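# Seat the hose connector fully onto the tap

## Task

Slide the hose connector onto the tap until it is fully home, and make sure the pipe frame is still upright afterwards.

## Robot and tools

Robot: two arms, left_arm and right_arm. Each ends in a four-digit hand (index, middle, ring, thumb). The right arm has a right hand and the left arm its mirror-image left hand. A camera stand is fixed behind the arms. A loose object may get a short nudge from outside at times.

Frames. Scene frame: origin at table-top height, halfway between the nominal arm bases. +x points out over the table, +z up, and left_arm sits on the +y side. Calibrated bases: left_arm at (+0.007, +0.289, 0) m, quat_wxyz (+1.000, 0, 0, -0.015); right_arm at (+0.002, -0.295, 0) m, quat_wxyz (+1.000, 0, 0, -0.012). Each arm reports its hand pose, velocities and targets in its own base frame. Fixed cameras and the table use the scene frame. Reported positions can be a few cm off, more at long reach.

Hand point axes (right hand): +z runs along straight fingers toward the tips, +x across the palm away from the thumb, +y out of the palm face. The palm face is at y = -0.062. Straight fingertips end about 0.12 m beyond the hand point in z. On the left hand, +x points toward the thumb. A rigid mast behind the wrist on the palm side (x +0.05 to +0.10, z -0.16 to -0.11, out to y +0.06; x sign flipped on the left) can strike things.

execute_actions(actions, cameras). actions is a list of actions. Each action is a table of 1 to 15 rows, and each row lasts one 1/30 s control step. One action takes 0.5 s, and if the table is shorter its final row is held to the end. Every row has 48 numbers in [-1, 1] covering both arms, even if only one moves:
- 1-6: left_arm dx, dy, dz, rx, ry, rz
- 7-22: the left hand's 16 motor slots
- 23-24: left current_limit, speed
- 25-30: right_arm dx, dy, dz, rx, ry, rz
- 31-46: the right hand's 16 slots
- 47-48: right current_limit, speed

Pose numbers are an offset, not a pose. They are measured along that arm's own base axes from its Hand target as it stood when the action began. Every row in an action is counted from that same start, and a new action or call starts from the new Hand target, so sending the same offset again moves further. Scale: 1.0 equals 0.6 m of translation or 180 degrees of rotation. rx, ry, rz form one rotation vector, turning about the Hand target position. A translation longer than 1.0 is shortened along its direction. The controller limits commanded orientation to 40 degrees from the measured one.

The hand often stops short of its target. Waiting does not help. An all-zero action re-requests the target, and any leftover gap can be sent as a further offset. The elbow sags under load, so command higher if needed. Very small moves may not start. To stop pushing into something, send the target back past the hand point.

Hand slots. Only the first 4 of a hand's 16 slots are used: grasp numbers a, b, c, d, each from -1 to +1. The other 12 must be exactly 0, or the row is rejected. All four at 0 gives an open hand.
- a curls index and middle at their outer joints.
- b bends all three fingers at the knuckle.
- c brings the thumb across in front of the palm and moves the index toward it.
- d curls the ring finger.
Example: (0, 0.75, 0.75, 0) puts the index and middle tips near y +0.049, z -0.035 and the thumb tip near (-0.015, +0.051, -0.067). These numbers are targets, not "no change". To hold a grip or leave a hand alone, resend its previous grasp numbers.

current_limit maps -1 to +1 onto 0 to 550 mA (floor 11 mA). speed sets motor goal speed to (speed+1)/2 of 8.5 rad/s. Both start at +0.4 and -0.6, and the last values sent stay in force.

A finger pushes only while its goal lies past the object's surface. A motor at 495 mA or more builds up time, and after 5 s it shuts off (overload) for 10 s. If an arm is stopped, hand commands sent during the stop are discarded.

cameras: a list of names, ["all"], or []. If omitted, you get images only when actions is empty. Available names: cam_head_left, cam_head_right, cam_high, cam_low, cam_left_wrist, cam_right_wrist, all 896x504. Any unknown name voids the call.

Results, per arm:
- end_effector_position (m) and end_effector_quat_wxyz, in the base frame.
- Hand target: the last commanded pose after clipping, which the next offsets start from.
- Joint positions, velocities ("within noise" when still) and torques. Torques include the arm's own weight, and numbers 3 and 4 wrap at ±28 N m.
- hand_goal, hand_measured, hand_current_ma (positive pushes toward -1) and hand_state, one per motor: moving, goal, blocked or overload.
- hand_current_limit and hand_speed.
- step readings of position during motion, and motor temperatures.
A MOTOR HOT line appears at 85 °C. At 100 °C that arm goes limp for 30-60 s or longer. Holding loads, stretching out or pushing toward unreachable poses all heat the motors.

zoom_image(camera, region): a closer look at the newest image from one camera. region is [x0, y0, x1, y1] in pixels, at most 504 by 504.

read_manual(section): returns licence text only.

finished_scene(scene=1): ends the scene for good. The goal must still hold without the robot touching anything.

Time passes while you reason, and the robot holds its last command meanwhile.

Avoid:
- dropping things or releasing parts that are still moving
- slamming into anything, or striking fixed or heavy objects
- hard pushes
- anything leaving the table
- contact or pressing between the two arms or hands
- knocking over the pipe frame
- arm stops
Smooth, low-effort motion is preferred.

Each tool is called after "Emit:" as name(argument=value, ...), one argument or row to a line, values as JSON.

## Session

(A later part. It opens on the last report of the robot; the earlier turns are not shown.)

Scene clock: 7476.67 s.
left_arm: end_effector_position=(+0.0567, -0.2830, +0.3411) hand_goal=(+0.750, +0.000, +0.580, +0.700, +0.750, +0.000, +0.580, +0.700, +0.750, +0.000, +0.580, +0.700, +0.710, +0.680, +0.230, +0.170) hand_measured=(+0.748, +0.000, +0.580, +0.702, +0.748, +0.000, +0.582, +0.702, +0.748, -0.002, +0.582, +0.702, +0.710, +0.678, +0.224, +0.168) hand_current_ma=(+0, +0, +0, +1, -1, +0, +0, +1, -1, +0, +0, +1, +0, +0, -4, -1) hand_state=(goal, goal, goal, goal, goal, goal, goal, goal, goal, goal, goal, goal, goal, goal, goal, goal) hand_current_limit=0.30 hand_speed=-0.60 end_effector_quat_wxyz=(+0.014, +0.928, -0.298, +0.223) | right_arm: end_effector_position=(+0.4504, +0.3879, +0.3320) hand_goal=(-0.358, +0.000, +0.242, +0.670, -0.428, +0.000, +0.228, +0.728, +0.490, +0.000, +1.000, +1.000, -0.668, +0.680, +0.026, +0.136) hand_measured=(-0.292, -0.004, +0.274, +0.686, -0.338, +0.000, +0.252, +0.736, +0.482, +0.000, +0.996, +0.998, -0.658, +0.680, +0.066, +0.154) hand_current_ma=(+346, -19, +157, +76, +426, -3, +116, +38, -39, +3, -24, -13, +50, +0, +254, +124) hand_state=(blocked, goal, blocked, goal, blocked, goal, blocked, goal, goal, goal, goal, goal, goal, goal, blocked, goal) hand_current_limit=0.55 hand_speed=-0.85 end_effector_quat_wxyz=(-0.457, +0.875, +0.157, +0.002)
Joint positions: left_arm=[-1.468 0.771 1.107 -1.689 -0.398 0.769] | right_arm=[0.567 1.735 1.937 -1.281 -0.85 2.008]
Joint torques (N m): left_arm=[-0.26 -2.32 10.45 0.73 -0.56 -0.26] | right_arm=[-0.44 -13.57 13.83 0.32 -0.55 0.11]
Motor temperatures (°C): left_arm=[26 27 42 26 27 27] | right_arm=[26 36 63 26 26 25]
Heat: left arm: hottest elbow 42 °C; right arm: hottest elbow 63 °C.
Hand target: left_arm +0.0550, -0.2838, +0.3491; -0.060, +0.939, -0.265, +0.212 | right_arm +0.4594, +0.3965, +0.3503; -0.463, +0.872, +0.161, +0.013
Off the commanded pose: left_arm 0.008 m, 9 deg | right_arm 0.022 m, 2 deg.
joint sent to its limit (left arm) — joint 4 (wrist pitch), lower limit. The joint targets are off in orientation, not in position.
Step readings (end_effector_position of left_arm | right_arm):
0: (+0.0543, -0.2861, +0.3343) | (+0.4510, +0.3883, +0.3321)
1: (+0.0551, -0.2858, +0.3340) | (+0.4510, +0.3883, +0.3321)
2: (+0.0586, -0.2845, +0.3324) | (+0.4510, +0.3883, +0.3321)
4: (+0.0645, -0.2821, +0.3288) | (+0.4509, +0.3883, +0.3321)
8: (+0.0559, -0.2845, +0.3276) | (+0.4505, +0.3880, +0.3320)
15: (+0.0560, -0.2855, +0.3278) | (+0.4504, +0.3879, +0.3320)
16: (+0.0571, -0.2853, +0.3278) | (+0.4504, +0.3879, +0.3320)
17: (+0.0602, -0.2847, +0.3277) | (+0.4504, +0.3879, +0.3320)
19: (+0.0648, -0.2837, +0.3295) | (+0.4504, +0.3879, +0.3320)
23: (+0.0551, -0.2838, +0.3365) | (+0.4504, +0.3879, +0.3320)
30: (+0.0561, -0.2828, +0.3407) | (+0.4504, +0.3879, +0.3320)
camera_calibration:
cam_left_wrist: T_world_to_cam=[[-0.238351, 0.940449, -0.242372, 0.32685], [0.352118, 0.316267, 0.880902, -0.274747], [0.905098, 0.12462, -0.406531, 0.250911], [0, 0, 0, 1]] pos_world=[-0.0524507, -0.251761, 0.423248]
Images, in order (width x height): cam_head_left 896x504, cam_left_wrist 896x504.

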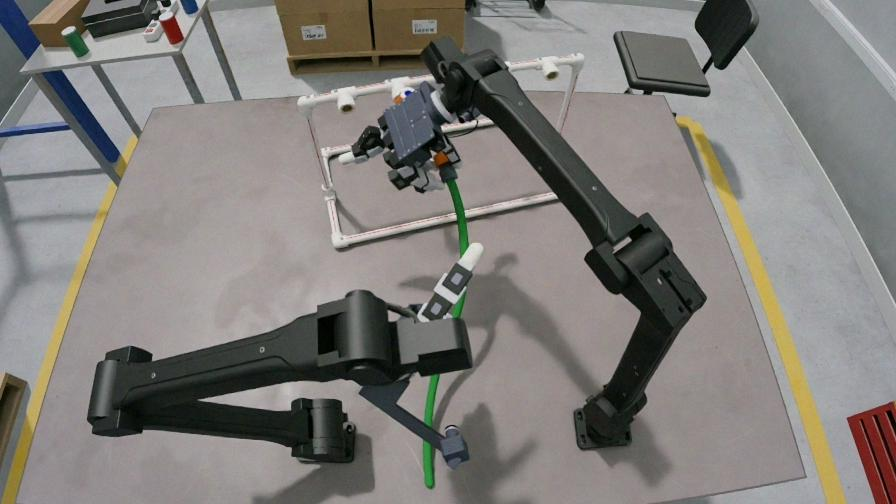

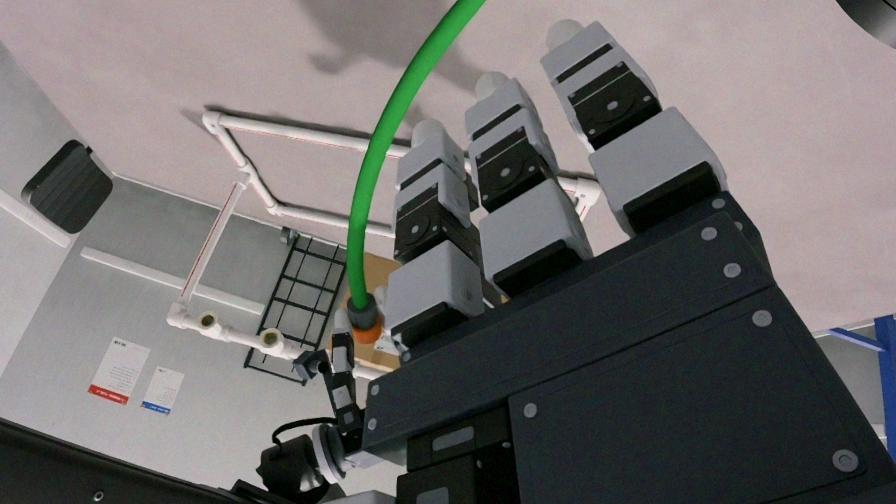

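Emit:
zoom_image(
  camera="cam_left_wrist",
  region=[300, 270, 440, 400],
)

Emit:
execute_actions(
  actions=[
    [[0,0,0.01,0,0,0.06,0,0,0,0,0,0,0,0,0,0,0,0,0,0,0,0,0.3,-0.6,0,0,0,0,0,0,0.15,0.56,0.82,-0.8,0,0,0,0,0,0,0,0,0,0,0,0,0.55,-0.85]],
    [[0,0,0.02,0,0,0.06,0,0,0,0,0,0,0,0,0,0,0,0,0,0,0,0,0.3,-0.6,0,0,0,0,0,0,0.15,0.56,0.82,-0.8,0,0,0,0,0,0,0,0,0,0,0,0,0.55,-0.85]],
  ],
  cameras=["cam_left_wrist"],
)

Scaled by 3.600.

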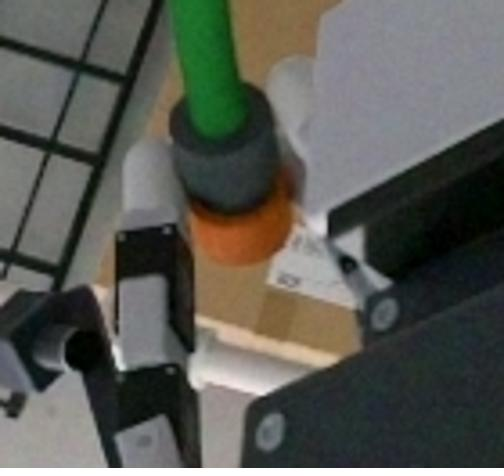

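Scene clock: 7486.03 s.
left_arm: end_effector_position=(+0.0576, -0.2853, +0.3648) hand_goal=(+0.750, +0.000, +0.580, +0.700, +0.750, +0.000, +0.580, +0.700, +0.750, +0.000, +0.580, +0.700, +0.710, +0.680, +0.230, +0.170) hand_measured=(+0.748, +0.000, +0.580, +0.702, +0.748, +0.000, +0.582, +0.702, +0.748, -0.002, +0.582, +0.702, +0.710, +0.678, +0.224, +0.168) hand_current_ma=(+0, +0, +0, +1, -1, +0, +0, +1, -1, +0, +0, +1, +0, +0, -4, -1) hand_state=(goal, goal, goal, goal, goal, goal, goal, goal, goal, goal, goal, goal, goal, goal, goal, goal) hand_current_limit=0.30 hand_speed=-0.60 end_effector_quat_wxyz=(+0.087, +0.962, -0.155, +0.206) | right_arm: end_effector_position=(+0.4504, +0.3879, +0.3320) hand_goal=(-0.358, +0.000, +0.242, +0.670, -0.428, +0.000, +0.228, +0.728, +0.490, +0.000, +1.000, +1.000, -0.668, +0.680, +0.026, +0.136) hand_measured=(-0.292, -0.004, +0.274, +0.686, -0.338, +0.000, +0.252, +0.736, +0.482, +0.000, +0.996, +0.998, -0.658, +0.680, +0.066, +0.154) hand_current_ma=(+346, -19, +157, +76, +426, -3, +116, +38, -39, +3, -24, -13, +50, +0, +254, +124) hand_state=(blocked, goal, blocked, goal, blocked, goal, blocked, goal, goal, goal, goal, goal, goal, goal, blocked, goal) hand_current_limit=0.55 hand_speed=-0.85 end_effector_quat_wxyz=(-0.457, +0.875, +0.157, +0.002)
Joint positions: left_arm=[-1.555 0.732 1.107 -1.689 -0.375 0.384] | right_arm=[0.567 1.735 1.937 -1.281 -0.85 2.008]
Joint torques (N m): left_arm=[-0.21 -2.14 9.28 0.87 -0.39 -0.26] | right_arm=[-0.44 -13.63 13.85 0.32 -0.55 0.1]
Motor temperatures (°C): left_arm=[26 27 42 26 28 27] | right_arm=[26 36 63 26 26 25]
Heat: left arm: hottest elbow 42 °C; right arm: hottest elbow 63 °C.
Hand target: left_arm +0.0550, -0.2839, +0.3671; -0.099, +0.972, -0.085, +0.197 | right_arm +0.4594, +0.3965, +0.3503; -0.463, +0.872, +0.161, +0.013
Off the commanded pose: left_arm 0.004 m, 23 deg | right_arm 0.022 m, 2 deg.
joint sent to its limit (left arm) — joint 4 (wrist pitch), lower limit. The joint targets are off in orientation, not in position.
Step readings (end_effector_position of left_arm | right_arm):
0: (+0.0568, -0.2830, +0.3411) | (+0.4504, +0.3879, +0.3320)
1: (+0.0568, -0.2831, +0.3412) | (+0.4504, +0.3879, +0.3320)
2: (+0.0568, -0.2835, +0.3416) | (+0.4504, +0.3879, +0.3320)
4: (+0.0566, -0.2844, +0.3433) | (+0.4504, +0.3879, +0.3320)
8: (+0.0550, -0.2846, +0.3484) | (+0.4504, +0.3879, +0.3320)
15: (+0.0561, -0.2847, +0.3527) | (+0.4504, +0.3879, +0.3320)
16: (+0.0563, -0.2849, +0.3529) | (+0.4504, +0.3879, +0.3320)
17: (+0.0562, -0.2852, +0.3534) | (+0.4504, +0.3879, +0.3320)
19: (+0.0556, -0.2856, +0.3551) | (+0.4504, +0.3879, +0.3320)
23: (+0.0544, -0.2852, +0.3598) | (+0.4504, +0.3879, +0.3320)
30: (+0.0559, -0.2850, +0.3636) | (+0.4504, +0.3879, +0.3320)
camera_calibration:
cam_left_wrist: T_world_to_cam=[[-0.489951, 0.787949, -0.372941, 0.353593], [0.318055, 0.55989, 0.765091, -0.181496], [0.811658, 0.256242, -0.52493, 0.346257], [0, 0, 0, 1]] pos_world=[-0.0500734, -0.265721, 0.45249]
Images, in order (width x height): cam_left_wrist 896x504.

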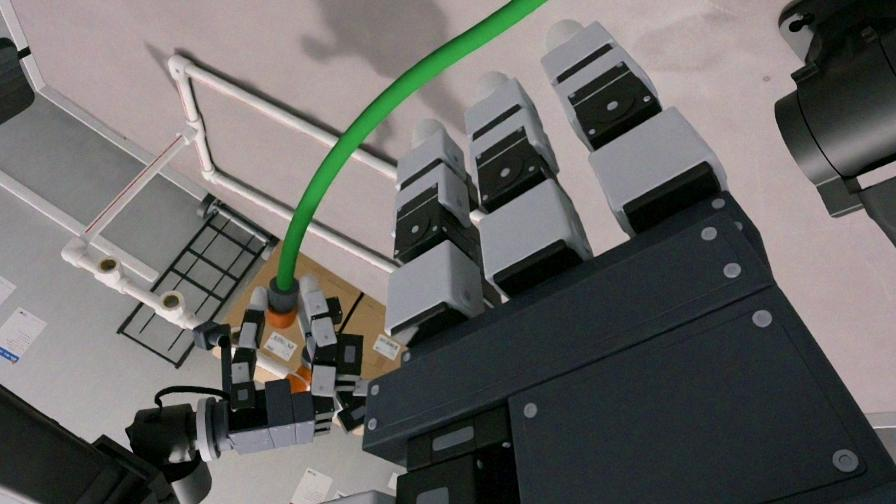

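Emit:
zoom_image(
  camera="cam_left_wrist",
  region=[220, 260, 360, 420],
)

Scaled by 3.150.

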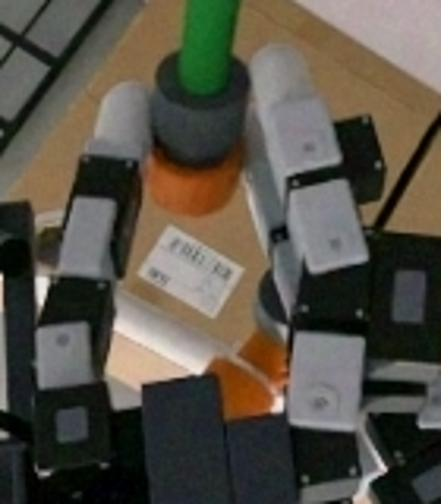

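Emit:
execute_actions(
  actions=[
    [[0,0,0,0,0,0,0,0,0,0,0,0,0,0,0,0,0,0,0,0,0,0,0.3,-0.6,0.005,0.0295,-0.012,-0.005,-0.0015,-0.005,0.15,0.56,0.82,-0.8,0,0,0,0,0,0,0,0,0,0,0,0,0.55,-0.85]],
    [[0,0,0,0,0,0,0,0,0,0,0,0,0,0,0,0,0,0,0,0,0,0,0.3,-0.6,0.005,0.0295,-0.015,-0.005,-0.0015,-0.005,0.15,0.56,0.82,-0.8,0,0,0,0,0,0,0,0,0,0,0,0,0.55,-0.85]],
    [[0,0,0,0,0,0,0,0,0,0,0,0,0,0,0,0,0,0,0,0,0,0,0.3,-0.6,0.005,0.0295,-0.015,-0.005,-0.0015,-0.005,0.15,0.56,0.82,-0.8,0,0,0,0,0,0,0,0,0,0,0,0,0.55,-0.85]],
  ],
  cameras=["cam_low","cam_high","cam_left_wrist","cam_head_left","cam_head_right"],
)

Emit:
zoom_image(
  camera="cam_low",
  region=[385, 170, 475, 240],
)

Emit:
zoom_image(
  camera="cam_high",
  region=[300, 110, 500, 300],
)

Emit:
zoom_image(
  camera="cam_left_wrist",
  region=[240, 240, 400, 420],
)

Scene clock: 7610.90 s.
left_arm: end_effector_position=(+0.0577, -0.2855, +0.3653) hand_goal=(+0.750, +0.000, +0.580, +0.700, +0.750, +0.000, +0.580, +0.700, +0.750, +0.000, +0.580, +0.700, +0.710, +0.680, +0.230, +0.170) hand_measured=(+0.748, +0.000, +0.580, +0.702, +0.748, +0.000, +0.582, +0.702, +0.748, -0.002, +0.582, +0.702, +0.710, +0.678, +0.224, +0.168) hand_current_ma=(+0, +0, +0, +1, -1, +0, +0, +1, -1, +0, +0, +1, +0, +0, -4, -1) hand_state=(goal, goal, goal, goal, goal, goal, goal, goal, goal, goal, goal, goal, goal, goal, goal, goal) hand_current_limit=0.30 hand_speed=-0.60 end_effector_quat_wxyz=(+0.089, +0.963, -0.149, +0.205) | right_arm: end_effector_position=(+0.4585, +0.4356, +0.3048) hand_goal=(-0.358, +0.000, +0.242, +0.670, -0.428, +0.000, +0.228, +0.728, +0.490, +0.000, +1.000, +1.000, -0.668, +0.680, +0.026, +0.136) hand_measured=(-0.292, -0.004, +0.274, +0.686, -0.338, +0.000, +0.252, +0.736, +0.482, +0.000, +0.996, +0.998, -0.658, +0.680, +0.066, +0.154) hand_current_ma=(+346, -20, +157, +76, +426, -3, +116, +38, -39, +3, -24, -13, +50, +0, +254, +124) hand_state=(blocked, goal, blocked, goal, blocked, goal, blocked, goal, goal, goal, goal, goal, goal, goal, blocked, goal) hand_current_limit=0.55 hand_speed=-0.85 end_effector_quat_wxyz=(-0.426, +0.891, +0.158, +0.002)
Joint positions: left_arm=[-1.559 0.732 1.107 -1.689 -0.375 0.367] | right_arm=[0.645 1.84 2.025 -1.252 -0.756 2.068]
Joint torques (N m): left_arm=[-0.32 -2.08 9.1 0.81 -0.41 -0.24] | right_arm=[-0.21 -15.27 13.72 1.09 -0.46 0.15]
Motor temperatures (°C): left_arm=[26 27 42 26 28 27] | right_arm=[26 36 66 26 26 25]
Heat: left arm: hottest elbow 42 °C; right arm: hottest elbow 66 °C.
Hand target: left_arm +0.0551, -0.2838, +0.3671; -0.099, +0.972, -0.085, +0.197 | right_arm +0.4684, +0.4495, +0.3249; -0.440, +0.886, +0.144, +0.027
Off the commanded pose: left_arm 0.004 m, 23 deg | right_arm 0.027 m, 4 deg.
joint sent to its limit (left arm) — joint 4 (wrist pitch), lower limit. The joint targets are off in orientation, not in position.
joint sent to its limit (right arm) — joint 6 (wrist roll), upper limit. The joint targets still meet the commanded pose.
Step readings (end_effector_position of left_arm | right_arm):
0: (+0.0576, -0.2853, +0.3648) | (+0.4504, +0.3879, +0.3320)
1: (+0.0576, -0.2853, +0.3648) | (+0.4504, +0.3879, +0.3319)
2: (+0.0577, -0.2853, +0.3648) | (+0.4510, +0.3876, +0.3316)
4: (+0.0576, -0.2853, +0.3649) | (+0.4516, +0.3891, +0.3310)
8: (+0.0574, -0.2855, +0.3651) | (+0.4534, +0.3940, +0.3277)
15: (+0.0575, -0.2855, +0.3652) | (+0.4517, +0.3999, +0.3210)
16: (+0.0576, -0.2855, +0.3652) | (+0.4515, +0.4003, +0.3205)
17: (+0.0576, -0.2855, +0.3652) | (+0.4517, +0.4007, +0.3203)
19: (+0.0575, -0.2855, +0.3653) | (+0.4523, +0.4043, +0.3204)
23: (+0.0576, -0.2855, +0.3653) | (+0.4553, +0.4114, +0.3190)
30: (+0.0576, -0.2855, +0.3653) | (+0.4541, +0.4174, +0.3126)
31: (+0.0577, -0.2855, +0.3653) | (+0.4541, +0.4175, +0.3121)
32: (+0.0577, -0.2855, +0.3653) | (+0.4545, +0.4179, +0.3116)
34: (+0.0577, -0.2855, +0.3653) | (+0.4556, +0.4216, +0.3119)
38: (+0.0577, -0.2855, +0.3653) | (+0.4588, +0.4282, +0.3105)
45: (+0.0577, -0.2855, +0.3653) | (+0.4581, +0.4346, +0.3035)
camera_calibration:
cam_left_wrist: T_world_to_cam=[[-0.499665, 0.780428, -0.375854, 0.353497], [0.314971, 0.567893, 0.760454, -0.177681], [0.806925, 0.261589, -0.529569, 0.349923], [0, 0, 0, 1]] pos_world=[-0.0497674, -0.266511, 0.45329]
Images, in order (width x height): cam_head_left 896x504, cam_head_right 896x504, cam_high 896x504, cam_low 896x504, cam_left_wrist 896x504.

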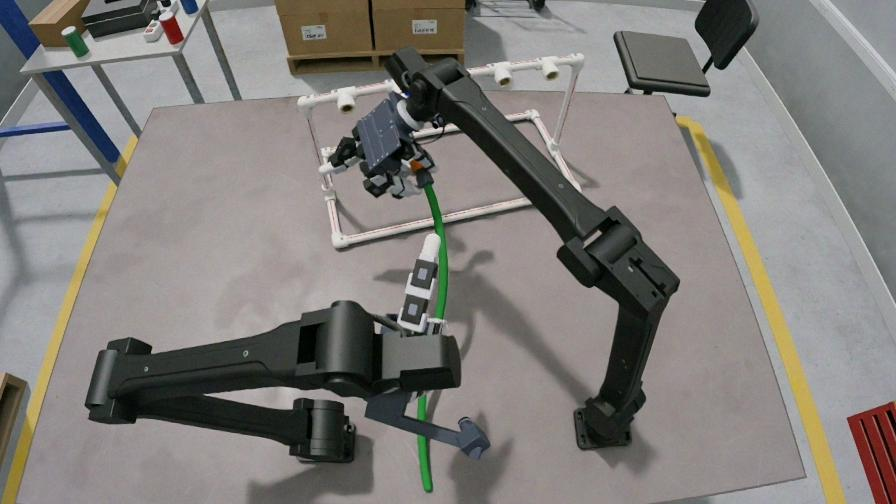

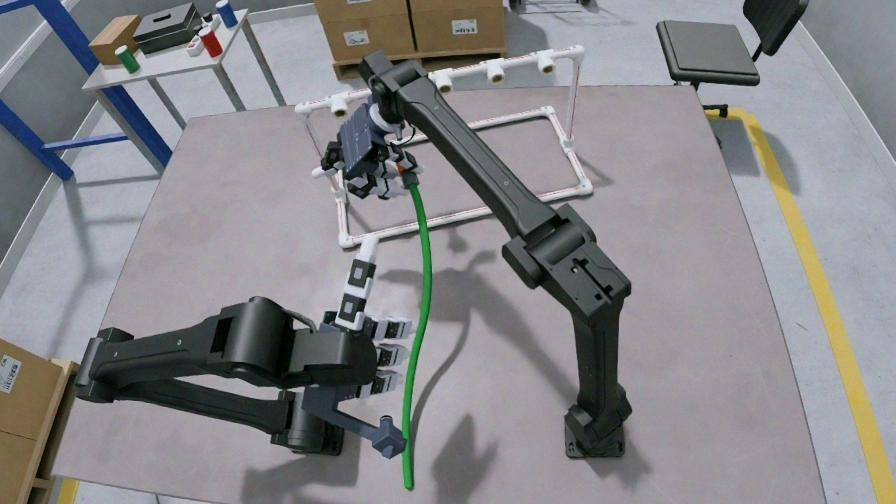

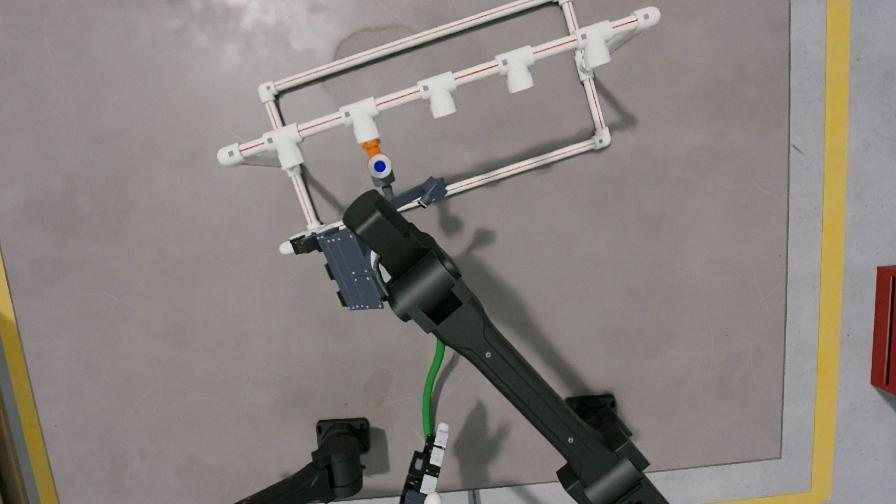

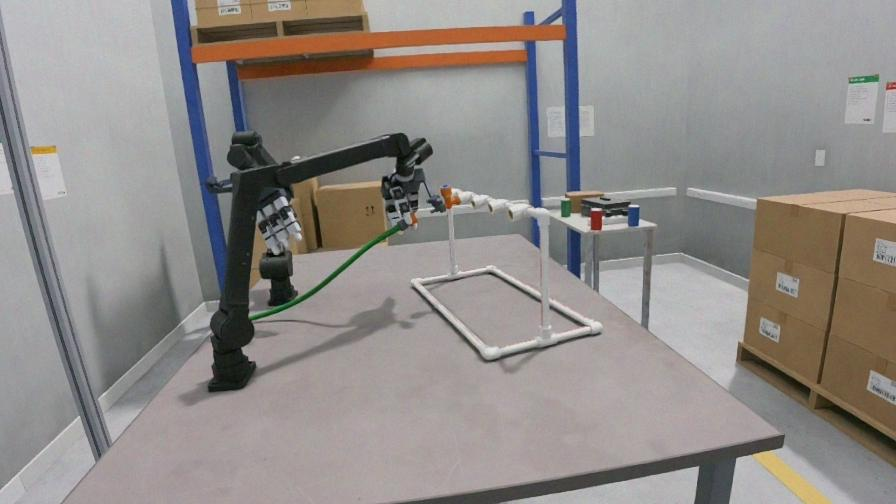

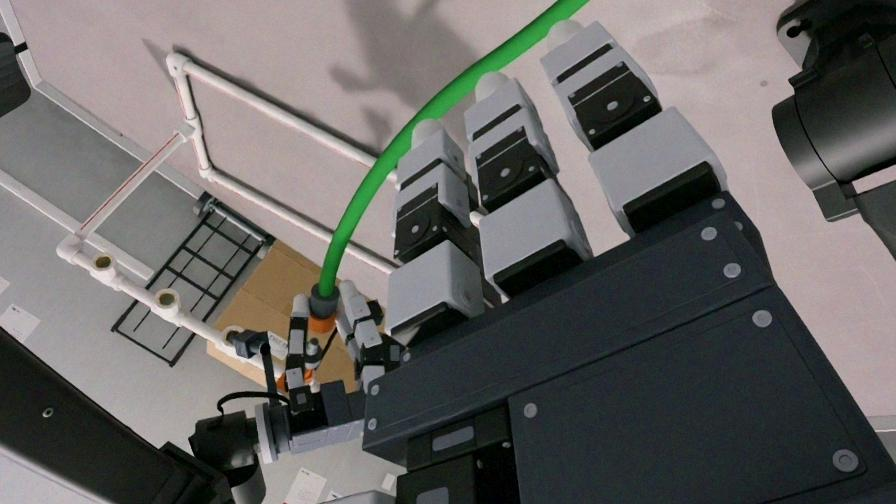

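Scaled by 5.600.

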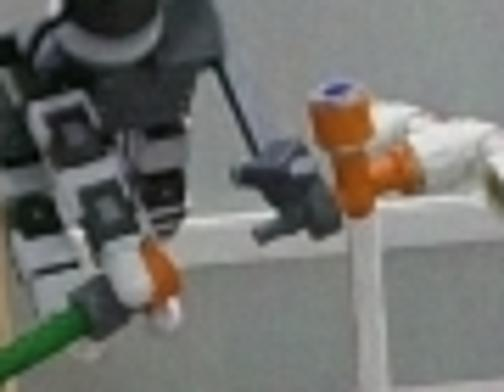

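Scaled by 2.520.

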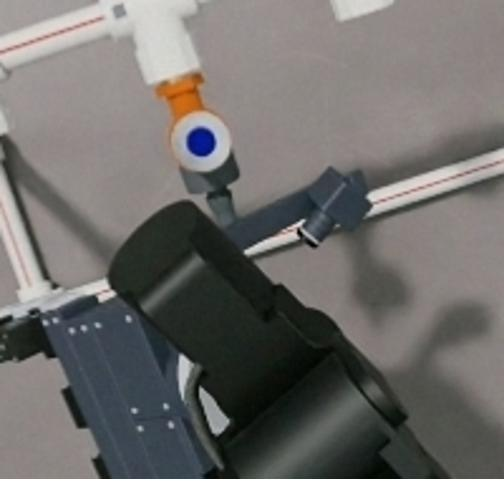

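Scaled by 2.800.

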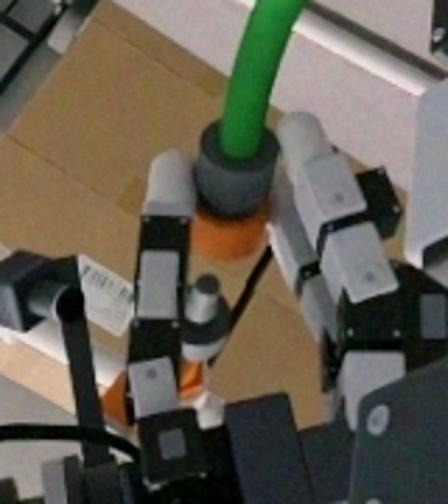

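Emit:
zoom_image(
  camera="cam_left_wrist",
  region=[285, 275, 355, 395],
)

Emit:
zoom_image(
  camera="cam_head_left",
  region=[360, 80, 460, 200],
)

Emit:
zoom_image(
  camera="cam_head_right",
  region=[350, 80, 450, 200],
)

Scaled by 4.200.

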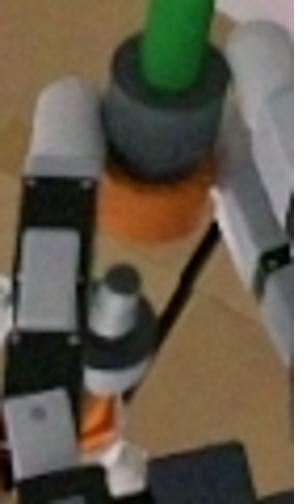

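Scaled by 4.200.

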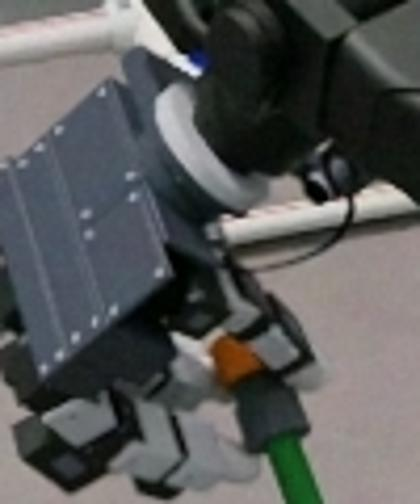

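Scaled by 4.200.

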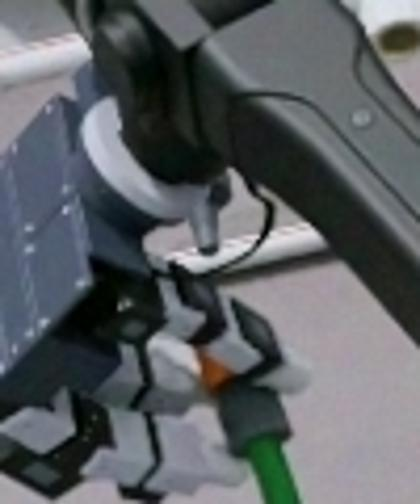

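Emit:
execute_actions(
  actions=[
    [[0,0,0,0,0,0,0,0,0,0,0,0,0,0,0,0,0,0,0,0,0,0,0.3,-0.6,0.03,0.0105,0.006,-0.0067,0.0038,-0.0118,0.15,0.56,0.82,-0.8,0,0,0,0,0,0,0,0,0,0,0,0,0.55,-0.85]],
    [[0,0,0,0,0,0,0,0,0,0,0,0,0,0,0,0,0,0,0,0,0,0,0.3,-0.6,0.03,0.0105,0.006,-0.0067,0.0038,-0.0118,0.15,0.56,0.82,-0.8,0,0,0,0,0,0,0,0,0,0,0,0,0.55,-0.85]],
  ],
  cameras=["cam_low","cam_high","cam_left_wrist","cam_head_right"],
)

Emit:
zoom_image(
  camera="cam_low",
  region=[390, 170, 470, 240],
)

Emit:
zoom_image(
  camera="cam_high",
  region=[300, 100, 480, 280],
)

Emit:
zoom_image(
  camera="cam_left_wrist",
  region=[270, 270, 360, 400],
)

Emit:
zoom_image(
  camera="cam_head_right",
  region=[350, 80, 450, 200],
)

Scene clock: 7747.70 s.
left_arm: end_effector_position=(+0.0576, -0.2855, +0.3653) hand_goal=(+0.750, +0.000, +0.580, +0.700, +0.750, +0.000, +0.580, +0.700, +0.750, +0.000, +0.580, +0.700, +0.710, +0.680, +0.230, +0.170) hand_measured=(+0.748, +0.000, +0.580, +0.702, +0.748, +0.000, +0.582, +0.702, +0.748, -0.002, +0.582, +0.702, +0.710, +0.678, +0.224, +0.168) hand_current_ma=(+0, +0, +0, +1, -1, +0, +0, +1, -1, +0, +0, +1, +0, +0, -4, -1) hand_state=(goal, goal, goal, goal, goal, goal, goal, goal, goal, goal, goal, goal, goal, goal, goal, goal) hand_current_limit=0.30 hand_speed=-0.60 end_effector_quat_wxyz=(+0.089, +0.963, -0.149, +0.205) | right_arm: end_effector_position=(+0.4951, +0.4548, +0.3233) hand_goal=(-0.358, +0.000, +0.242, +0.670, -0.428, +0.000, +0.228, +0.728, +0.490, +0.000, +1.000, +1.000, -0.668, +0.680, +0.026, +0.136) hand_measured=(-0.292, -0.004, +0.274, +0.686, -0.338, +0.000, +0.252, +0.736, +0.482, +0.000, +0.996, +0.998, -0.658, +0.680, +0.066, +0.154) hand_current_ma=(+346, -21, +159, +76, +426, -4, +116, +38, -38, +3, -24, -13, +50, +0, +254, +124) hand_state=(blocked, goal, blocked, goal, blocked, goal, blocked, goal, goal, goal, goal, goal, goal, goal, blocked, goal) hand_current_limit=0.55 hand_speed=-0.85 end_effector_quat_wxyz=(-0.411, +0.900, +0.148, +0.010)
Joint positions: left_arm=[-1.56 0.732 1.107 -1.689 -0.375 0.367] | right_arm=[0.645 2.005 2.333 -1.397 -0.714 2.081]
Joint torques (N m): left_arm=[-0.15 -1.73 9.11 0.84 -0.41 -0.21] | right_arm=[-0.73 -16.32 13.3 0.39 -0.52 0.01]
Motor temperatures (°C): left_arm=[26 27 42 26 28 27] | right_arm=[26 35 69 26 25 25]
Heat: left arm: hottest elbow 42 °C; right arm: hottest elbow 69 °C.
Hand target: left_arm +0.0550, -0.2839, +0.3671; -0.099, +0.972, -0.085, +0.197 | right_arm +0.5044, +0.4621, +0.3324; -0.422, +0.900, +0.106, +0.029
Off the commanded pose: left_arm 0.004 m, 23 deg | right_arm 0.015 m, 5 deg.
joint sent to its limit (left arm) — joint 4 (wrist pitch), lower limit. The joint targets are off in orientation, not in position.
joint sent to its limit (right arm) — joint 6 (wrist roll), upper limit. The joint targets are off in orientation, not in position.
Step readings (end_effector_position of left_arm | right_arm):
0: (+0.0577, -0.2855, +0.3653) | (+0.4585, +0.4356, +0.3048)
1: (+0.0577, -0.2855, +0.3653) | (+0.4586, +0.4356, +0.3051)
2: (+0.0576, -0.2855, +0.3653) | (+0.4599, +0.4359, +0.3058)
4: (+0.0576, -0.2855, +0.3653) | (+0.4648, +0.4385, +0.3088)
8: (+0.0576, -0.2855, +0.3653) | (+0.4758, +0.4452, +0.3147)
15: (+0.0576, -0.2855, +0.3653) | (+0.4791, +0.4469, +0.3118)
16: (+0.0576, -0.2855, +0.3653) | (+0.4793, +0.4470, +0.3116)
17: (+0.0576, -0.2855, +0.3653) | (+0.4800, +0.4469, +0.3118)
19: (+0.0576, -0.2855, +0.3653) | (+0.4841, +0.4487, +0.3138)
23: (+0.0576, -0.2855, +0.3653) | (+0.4913, +0.4530, +0.3177)
30: (+0.0576, -0.2855, +0.3653) | (+0.4938, +0.4543, +0.3226)
camera_calibration:
cam_left_wrist: T_world_to_cam=[[-0.499354, 0.780647, -0.375812, 0.353502], [0.31521, 0.567731, 0.760476, -0.177691], [0.807024, 0.261287, -0.529567, 0.349928], [0, 0, 0, 1]] pos_world=[-0.0498675, -0.266511, 0.45329]
Images, in order (width x height): cam_head_right 896x504, cam_high 896x504, cam_low 896x504, cam_left_wrist 896x504.

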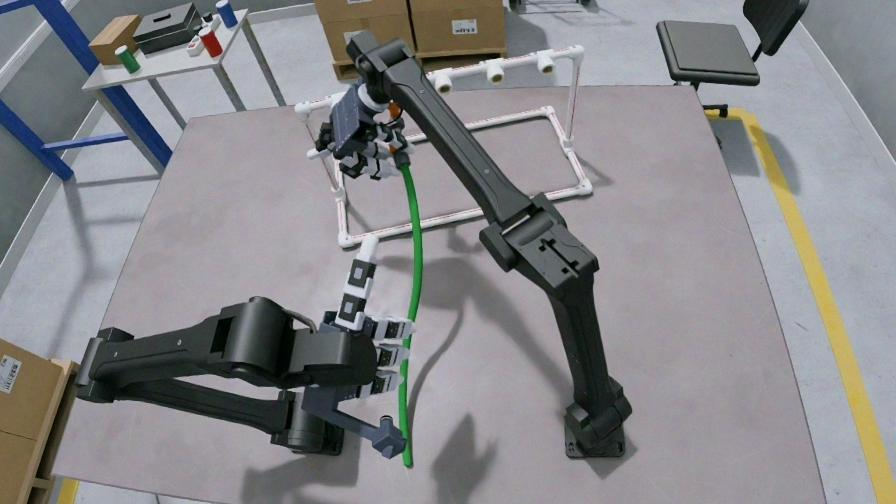

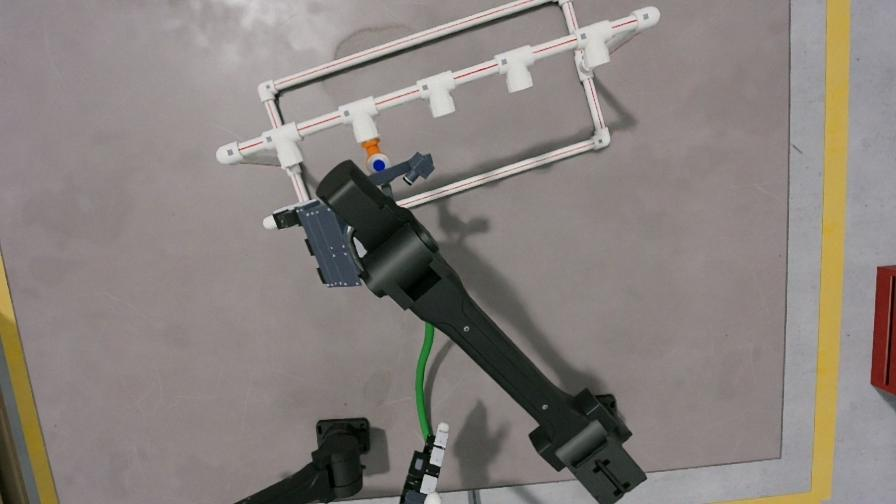

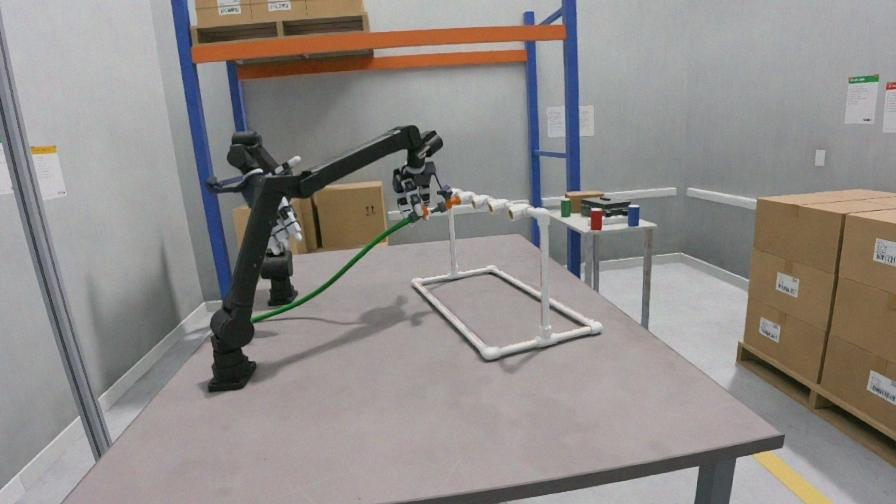

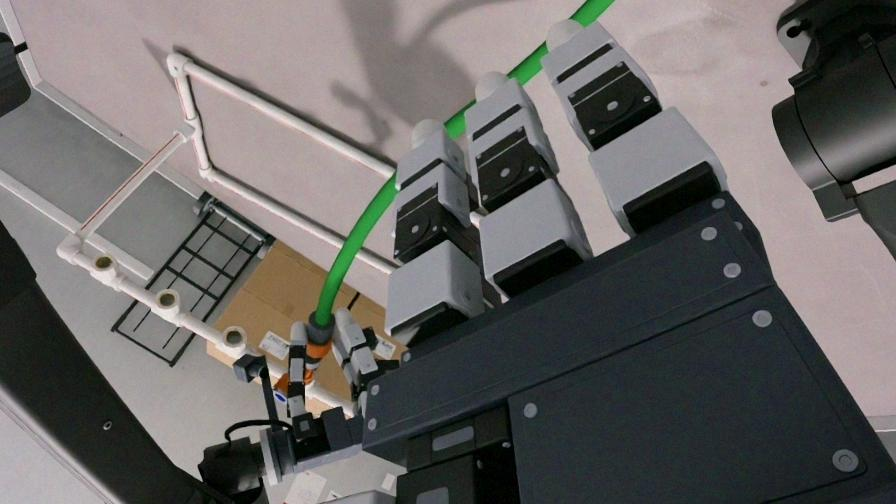

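Scaled by 6.300.

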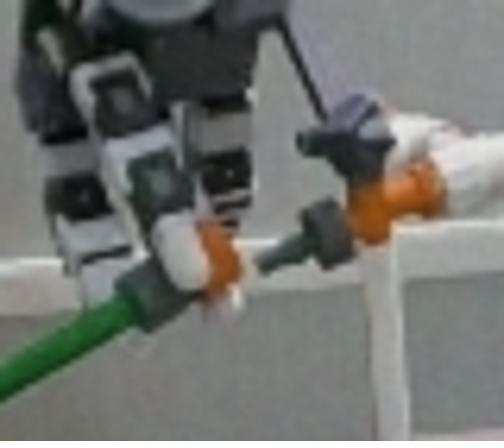

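Scaled by 2.800.

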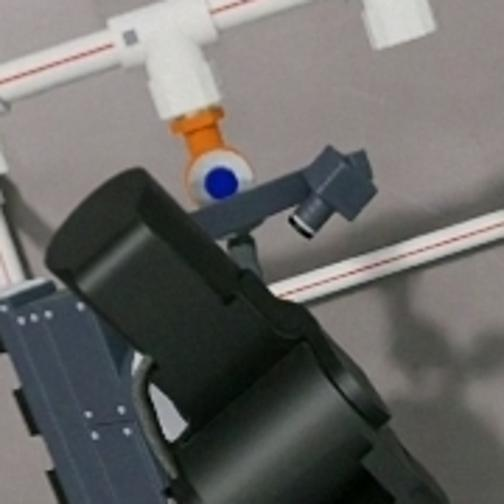

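Scaled by 3.877.

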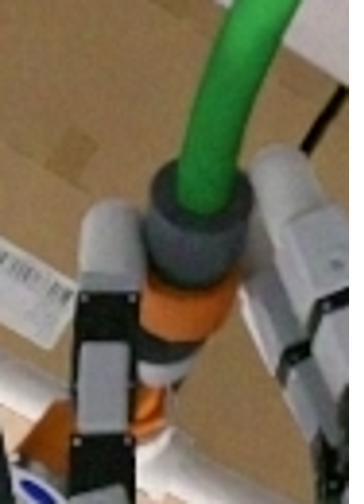

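Scaled by 4.200.

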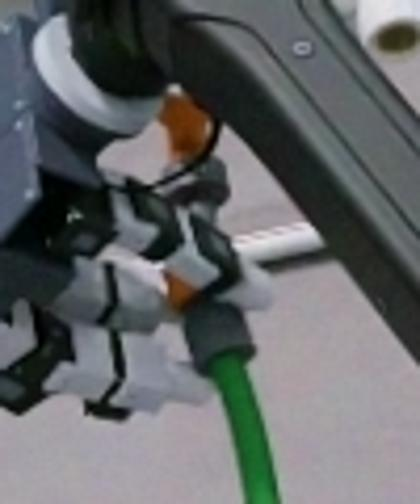

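Emit:
zoom_image(
  camera="cam_low",
  region=[400, 190, 460, 230],
)

Emit:
zoom_image(
  camera="cam_head_right",
  region=[370, 90, 430, 180],
)

Emit:
zoom_image(
  camera="cam_left_wrist",
  region=[285, 290, 345, 390],
)

Scaled by 8.400.

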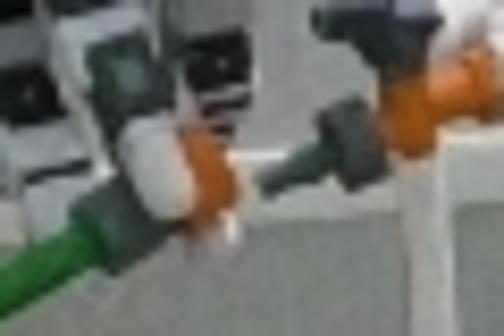

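Scaled by 5.600.

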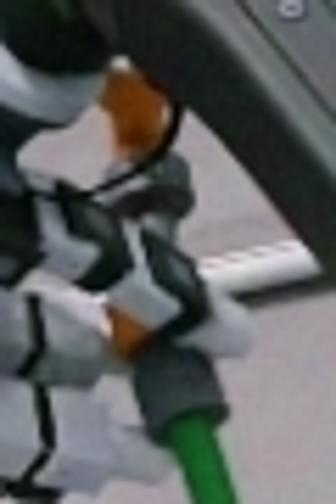

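Scaled by 5.040.

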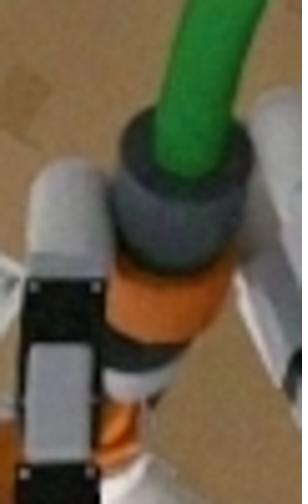

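Emit:
execute_actions(
  actions=[
    [[0,0,0,0,0,0,0,0,0,0,0,0,0,0,0,0,0,0,0,0,0,0,0.3,-0.6,-0.004,-0.008,-0.018,-0.0036,0.0135,0.0175,0.15,0.56,0.82,-0.8,0,0,0,0,0,0,0,0,0,0,0,0,0.55,-0.85]],
    [[0,0,0,0,0,0,0,0,0,0,0,0,0,0,0,0,0,0,0,0,0,0,0.3,-0.6,-0.004,-0.008,-0.018,-0.0036,0.0135,0.0175,0.15,0.56,0.82,-0.8,0,0,0,0,0,0,0,0,0,0,0,0,0.55,-0.85]],
  ],
  cameras=["cam_low","cam_high","cam_left_wrist","cam_head_right"],
)

Emit:
zoom_image(
  camera="cam_low",
  region=[400, 190, 460, 230],
)

Emit:
zoom_image(
  camera="cam_left_wrist",
  region=[285, 290, 345, 390],
)

Emit:
zoom_image(
  camera="cam_head_right",
  region=[370, 90, 430, 180],
)

Scene clock: 7884.30 s.
left_arm: end_effector_position=(+0.0576, -0.2855, +0.3653) hand_goal=(+0.750, +0.000, +0.580, +0.700, +0.750, +0.000, +0.580, +0.700, +0.750, +0.000, +0.580, +0.700, +0.710, +0.680, +0.230, +0.170) hand_measured=(+0.748, +0.000, +0.580, +0.702, +0.748, +0.000, +0.582, +0.702, +0.748, -0.002, +0.582, +0.702, +0.710, +0.678, +0.224, +0.168) hand_current_ma=(+0, +0, +0, +1, -1, +0, +0, +1, -1, +0, +0, +1, +0, +0, -4, -1) hand_state=(goal, goal, goal, goal, goal, goal, goal, goal, goal, goal, goal, goal, goal, goal, goal, goal) hand_current_limit=0.30 hand_speed=-0.60 end_effector_quat_wxyz=(+0.089, +0.963, -0.149, +0.205) | right_arm: end_effector_position=(+0.4870, +0.4456, +0.3184) hand_goal=(-0.358, +0.000, +0.242, +0.670, -0.428, +0.000, +0.228, +0.728, +0.490, +0.000, +1.000, +1.000, -0.668, +0.680, +0.026, +0.136) hand_measured=(-0.292, -0.006, +0.274, +0.686, -0.338, +0.000, +0.252, +0.736, +0.482, +0.000, +0.996, +0.998, -0.658, +0.680, +0.066, +0.154) hand_current_ma=(+346, -22, +160, +77, +426, -4, +116, +38, -38, +3, -24, -13, +50, +0, +254, +124) hand_state=(blocked, goal, blocked, goal, blocked, goal, blocked, goal, goal, goal, goal, goal, goal, goal, blocked, goal) hand_current_limit=0.55 hand_speed=-0.85 end_effector_quat_wxyz=(-0.415, +0.899, +0.135, -0.032)
Joint positions: left_arm=[-1.56 0.732 1.107 -1.689 -0.375 0.367] | right_arm=[0.627 2.029 2.361 -1.478 -0.772 2.074]
Joint torques (N m): left_arm=[-0.03 -1.79 9.25 0.84 -0.38 -0.22] | right_arm=[-0.97 -15.27 12.19 0.31 -0.81 -0.09]
Motor temperatures (°C): left_arm=[26 26 41 26 28 27] | right_arm=[26 40 68 26 26 25]
Heat: left arm: hottest elbow 41 °C; right arm: hottest elbow 68 °C.
Hand target: left_arm +0.0550, -0.2839, +0.3671; -0.099, +0.972, -0.085, +0.197 | right_arm +0.4996, +0.4526, +0.3106; -0.417, +0.898, +0.138, -0.033
Off the commanded pose: left_arm 0.004 m, 23 deg | right_arm 0.016 m, 0 deg.
joint sent to its limit (left arm) — joint 4 (wrist pitch), lower limit. The joint targets are off in orientation, not in position.
Step readings (end_effector_position of left_arm | right_arm):
0: (+0.0576, -0.2855, +0.3653) | (+0.4951, +0.4549, +0.3231)
1: (+0.0576, -0.2855, +0.3653) | (+0.4951, +0.4549, +0.3231)
2: (+0.0576, -0.2855, +0.3653) | (+0.4944, +0.4549, +0.3229)
4: (+0.0576, -0.2855, +0.3653) | (+0.4928, +0.4547, +0.3235)
8: (+0.0576, -0.2855, +0.3653) | (+0.4914, +0.4533, +0.3230)
15: (+0.0576, -0.2855, +0.3653) | (+0.4913, +0.4517, +0.3220)
16: (+0.0576, -0.2855, +0.3653) | (+0.4913, +0.4516, +0.3221)
17: (+0.0576, -0.2855, +0.3653) | (+0.4906, +0.4518, +0.3221)
19: (+0.0576, -0.2855, +0.3653) | (+0.4886, +0.4509, +0.3223)
23: (+0.0576, -0.2855, +0.3653) | (+0.4873, +0.4475, +0.3196)
30: (+0.0576, -0.2855, +0.3653) | (+0.4870, +0.4456, +0.3186)
camera_calibration:
cam_left_wrist: T_world_to_cam=[[-0.499354, 0.780647, -0.375812, 0.353502], [0.31521, 0.567731, 0.760476, -0.177691], [0.807024, 0.261287, -0.529567, 0.349928], [0, 0, 0, 1]] pos_world=[-0.0498675, -0.266511, 0.45329]
Images, in order (width x height): cam_head_right 896x504, cam_high 896x504, cam_low 896x504, cam_left_wrist 896x504.

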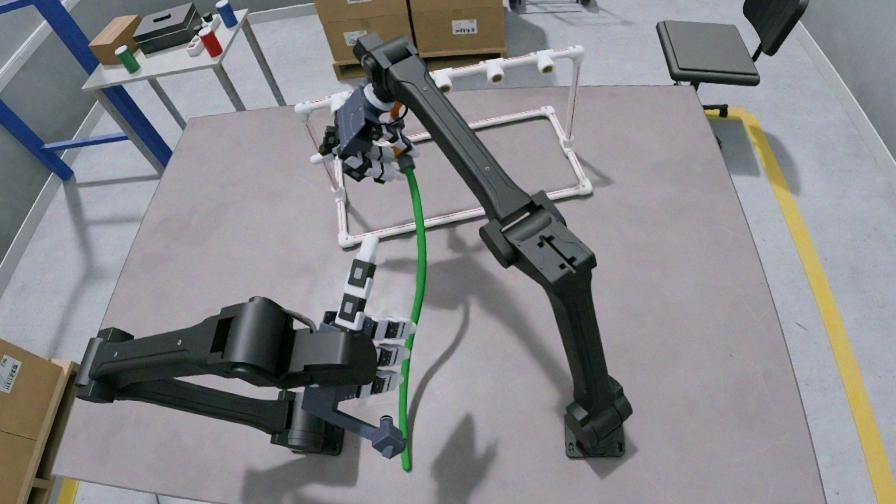

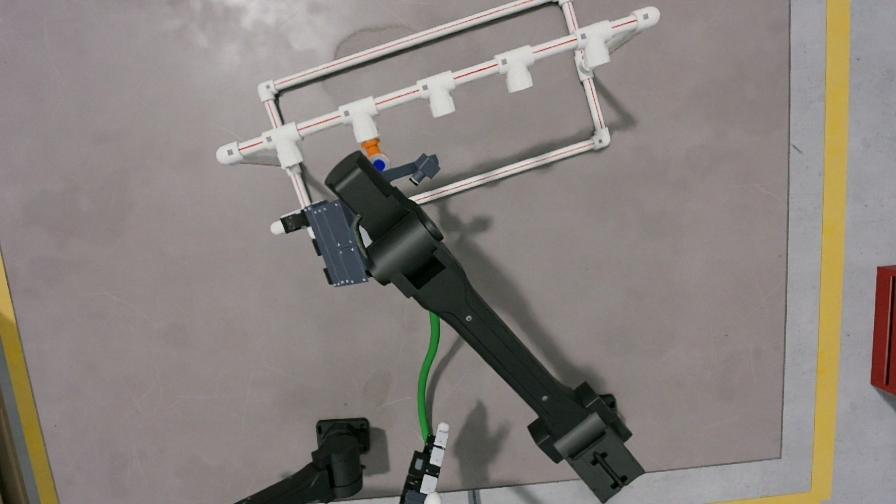

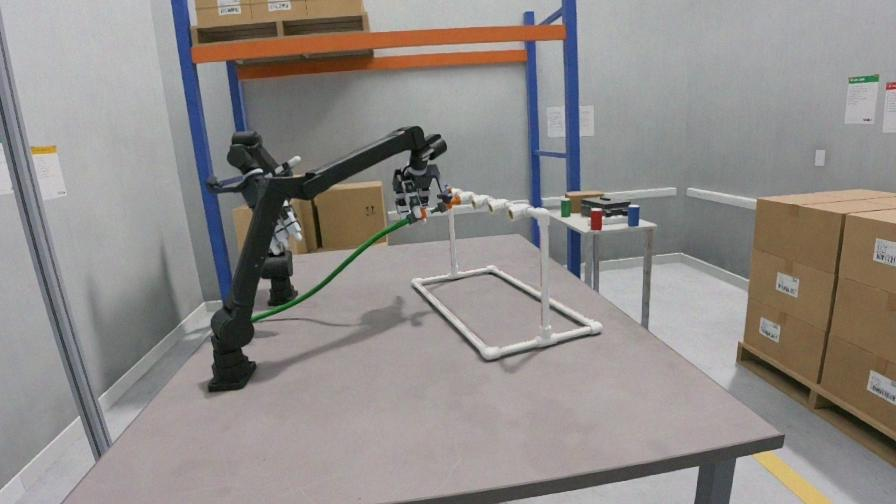

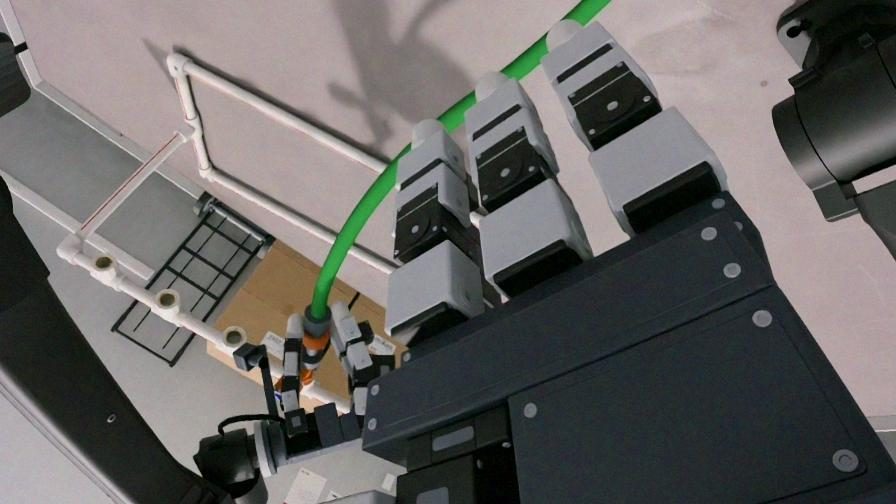

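Scaled by 8.400.

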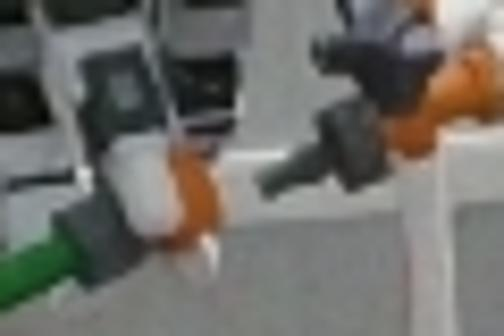

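Scaled by 5.040.

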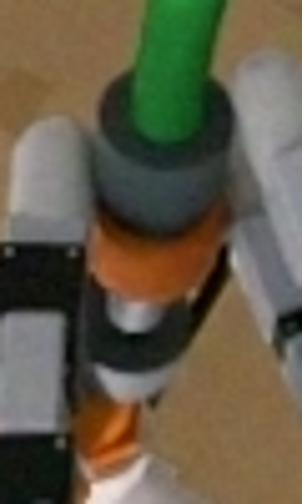

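Scaled by 5.600.

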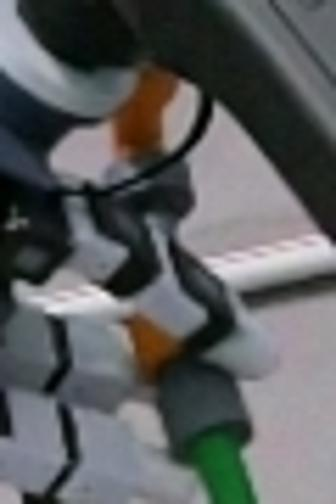

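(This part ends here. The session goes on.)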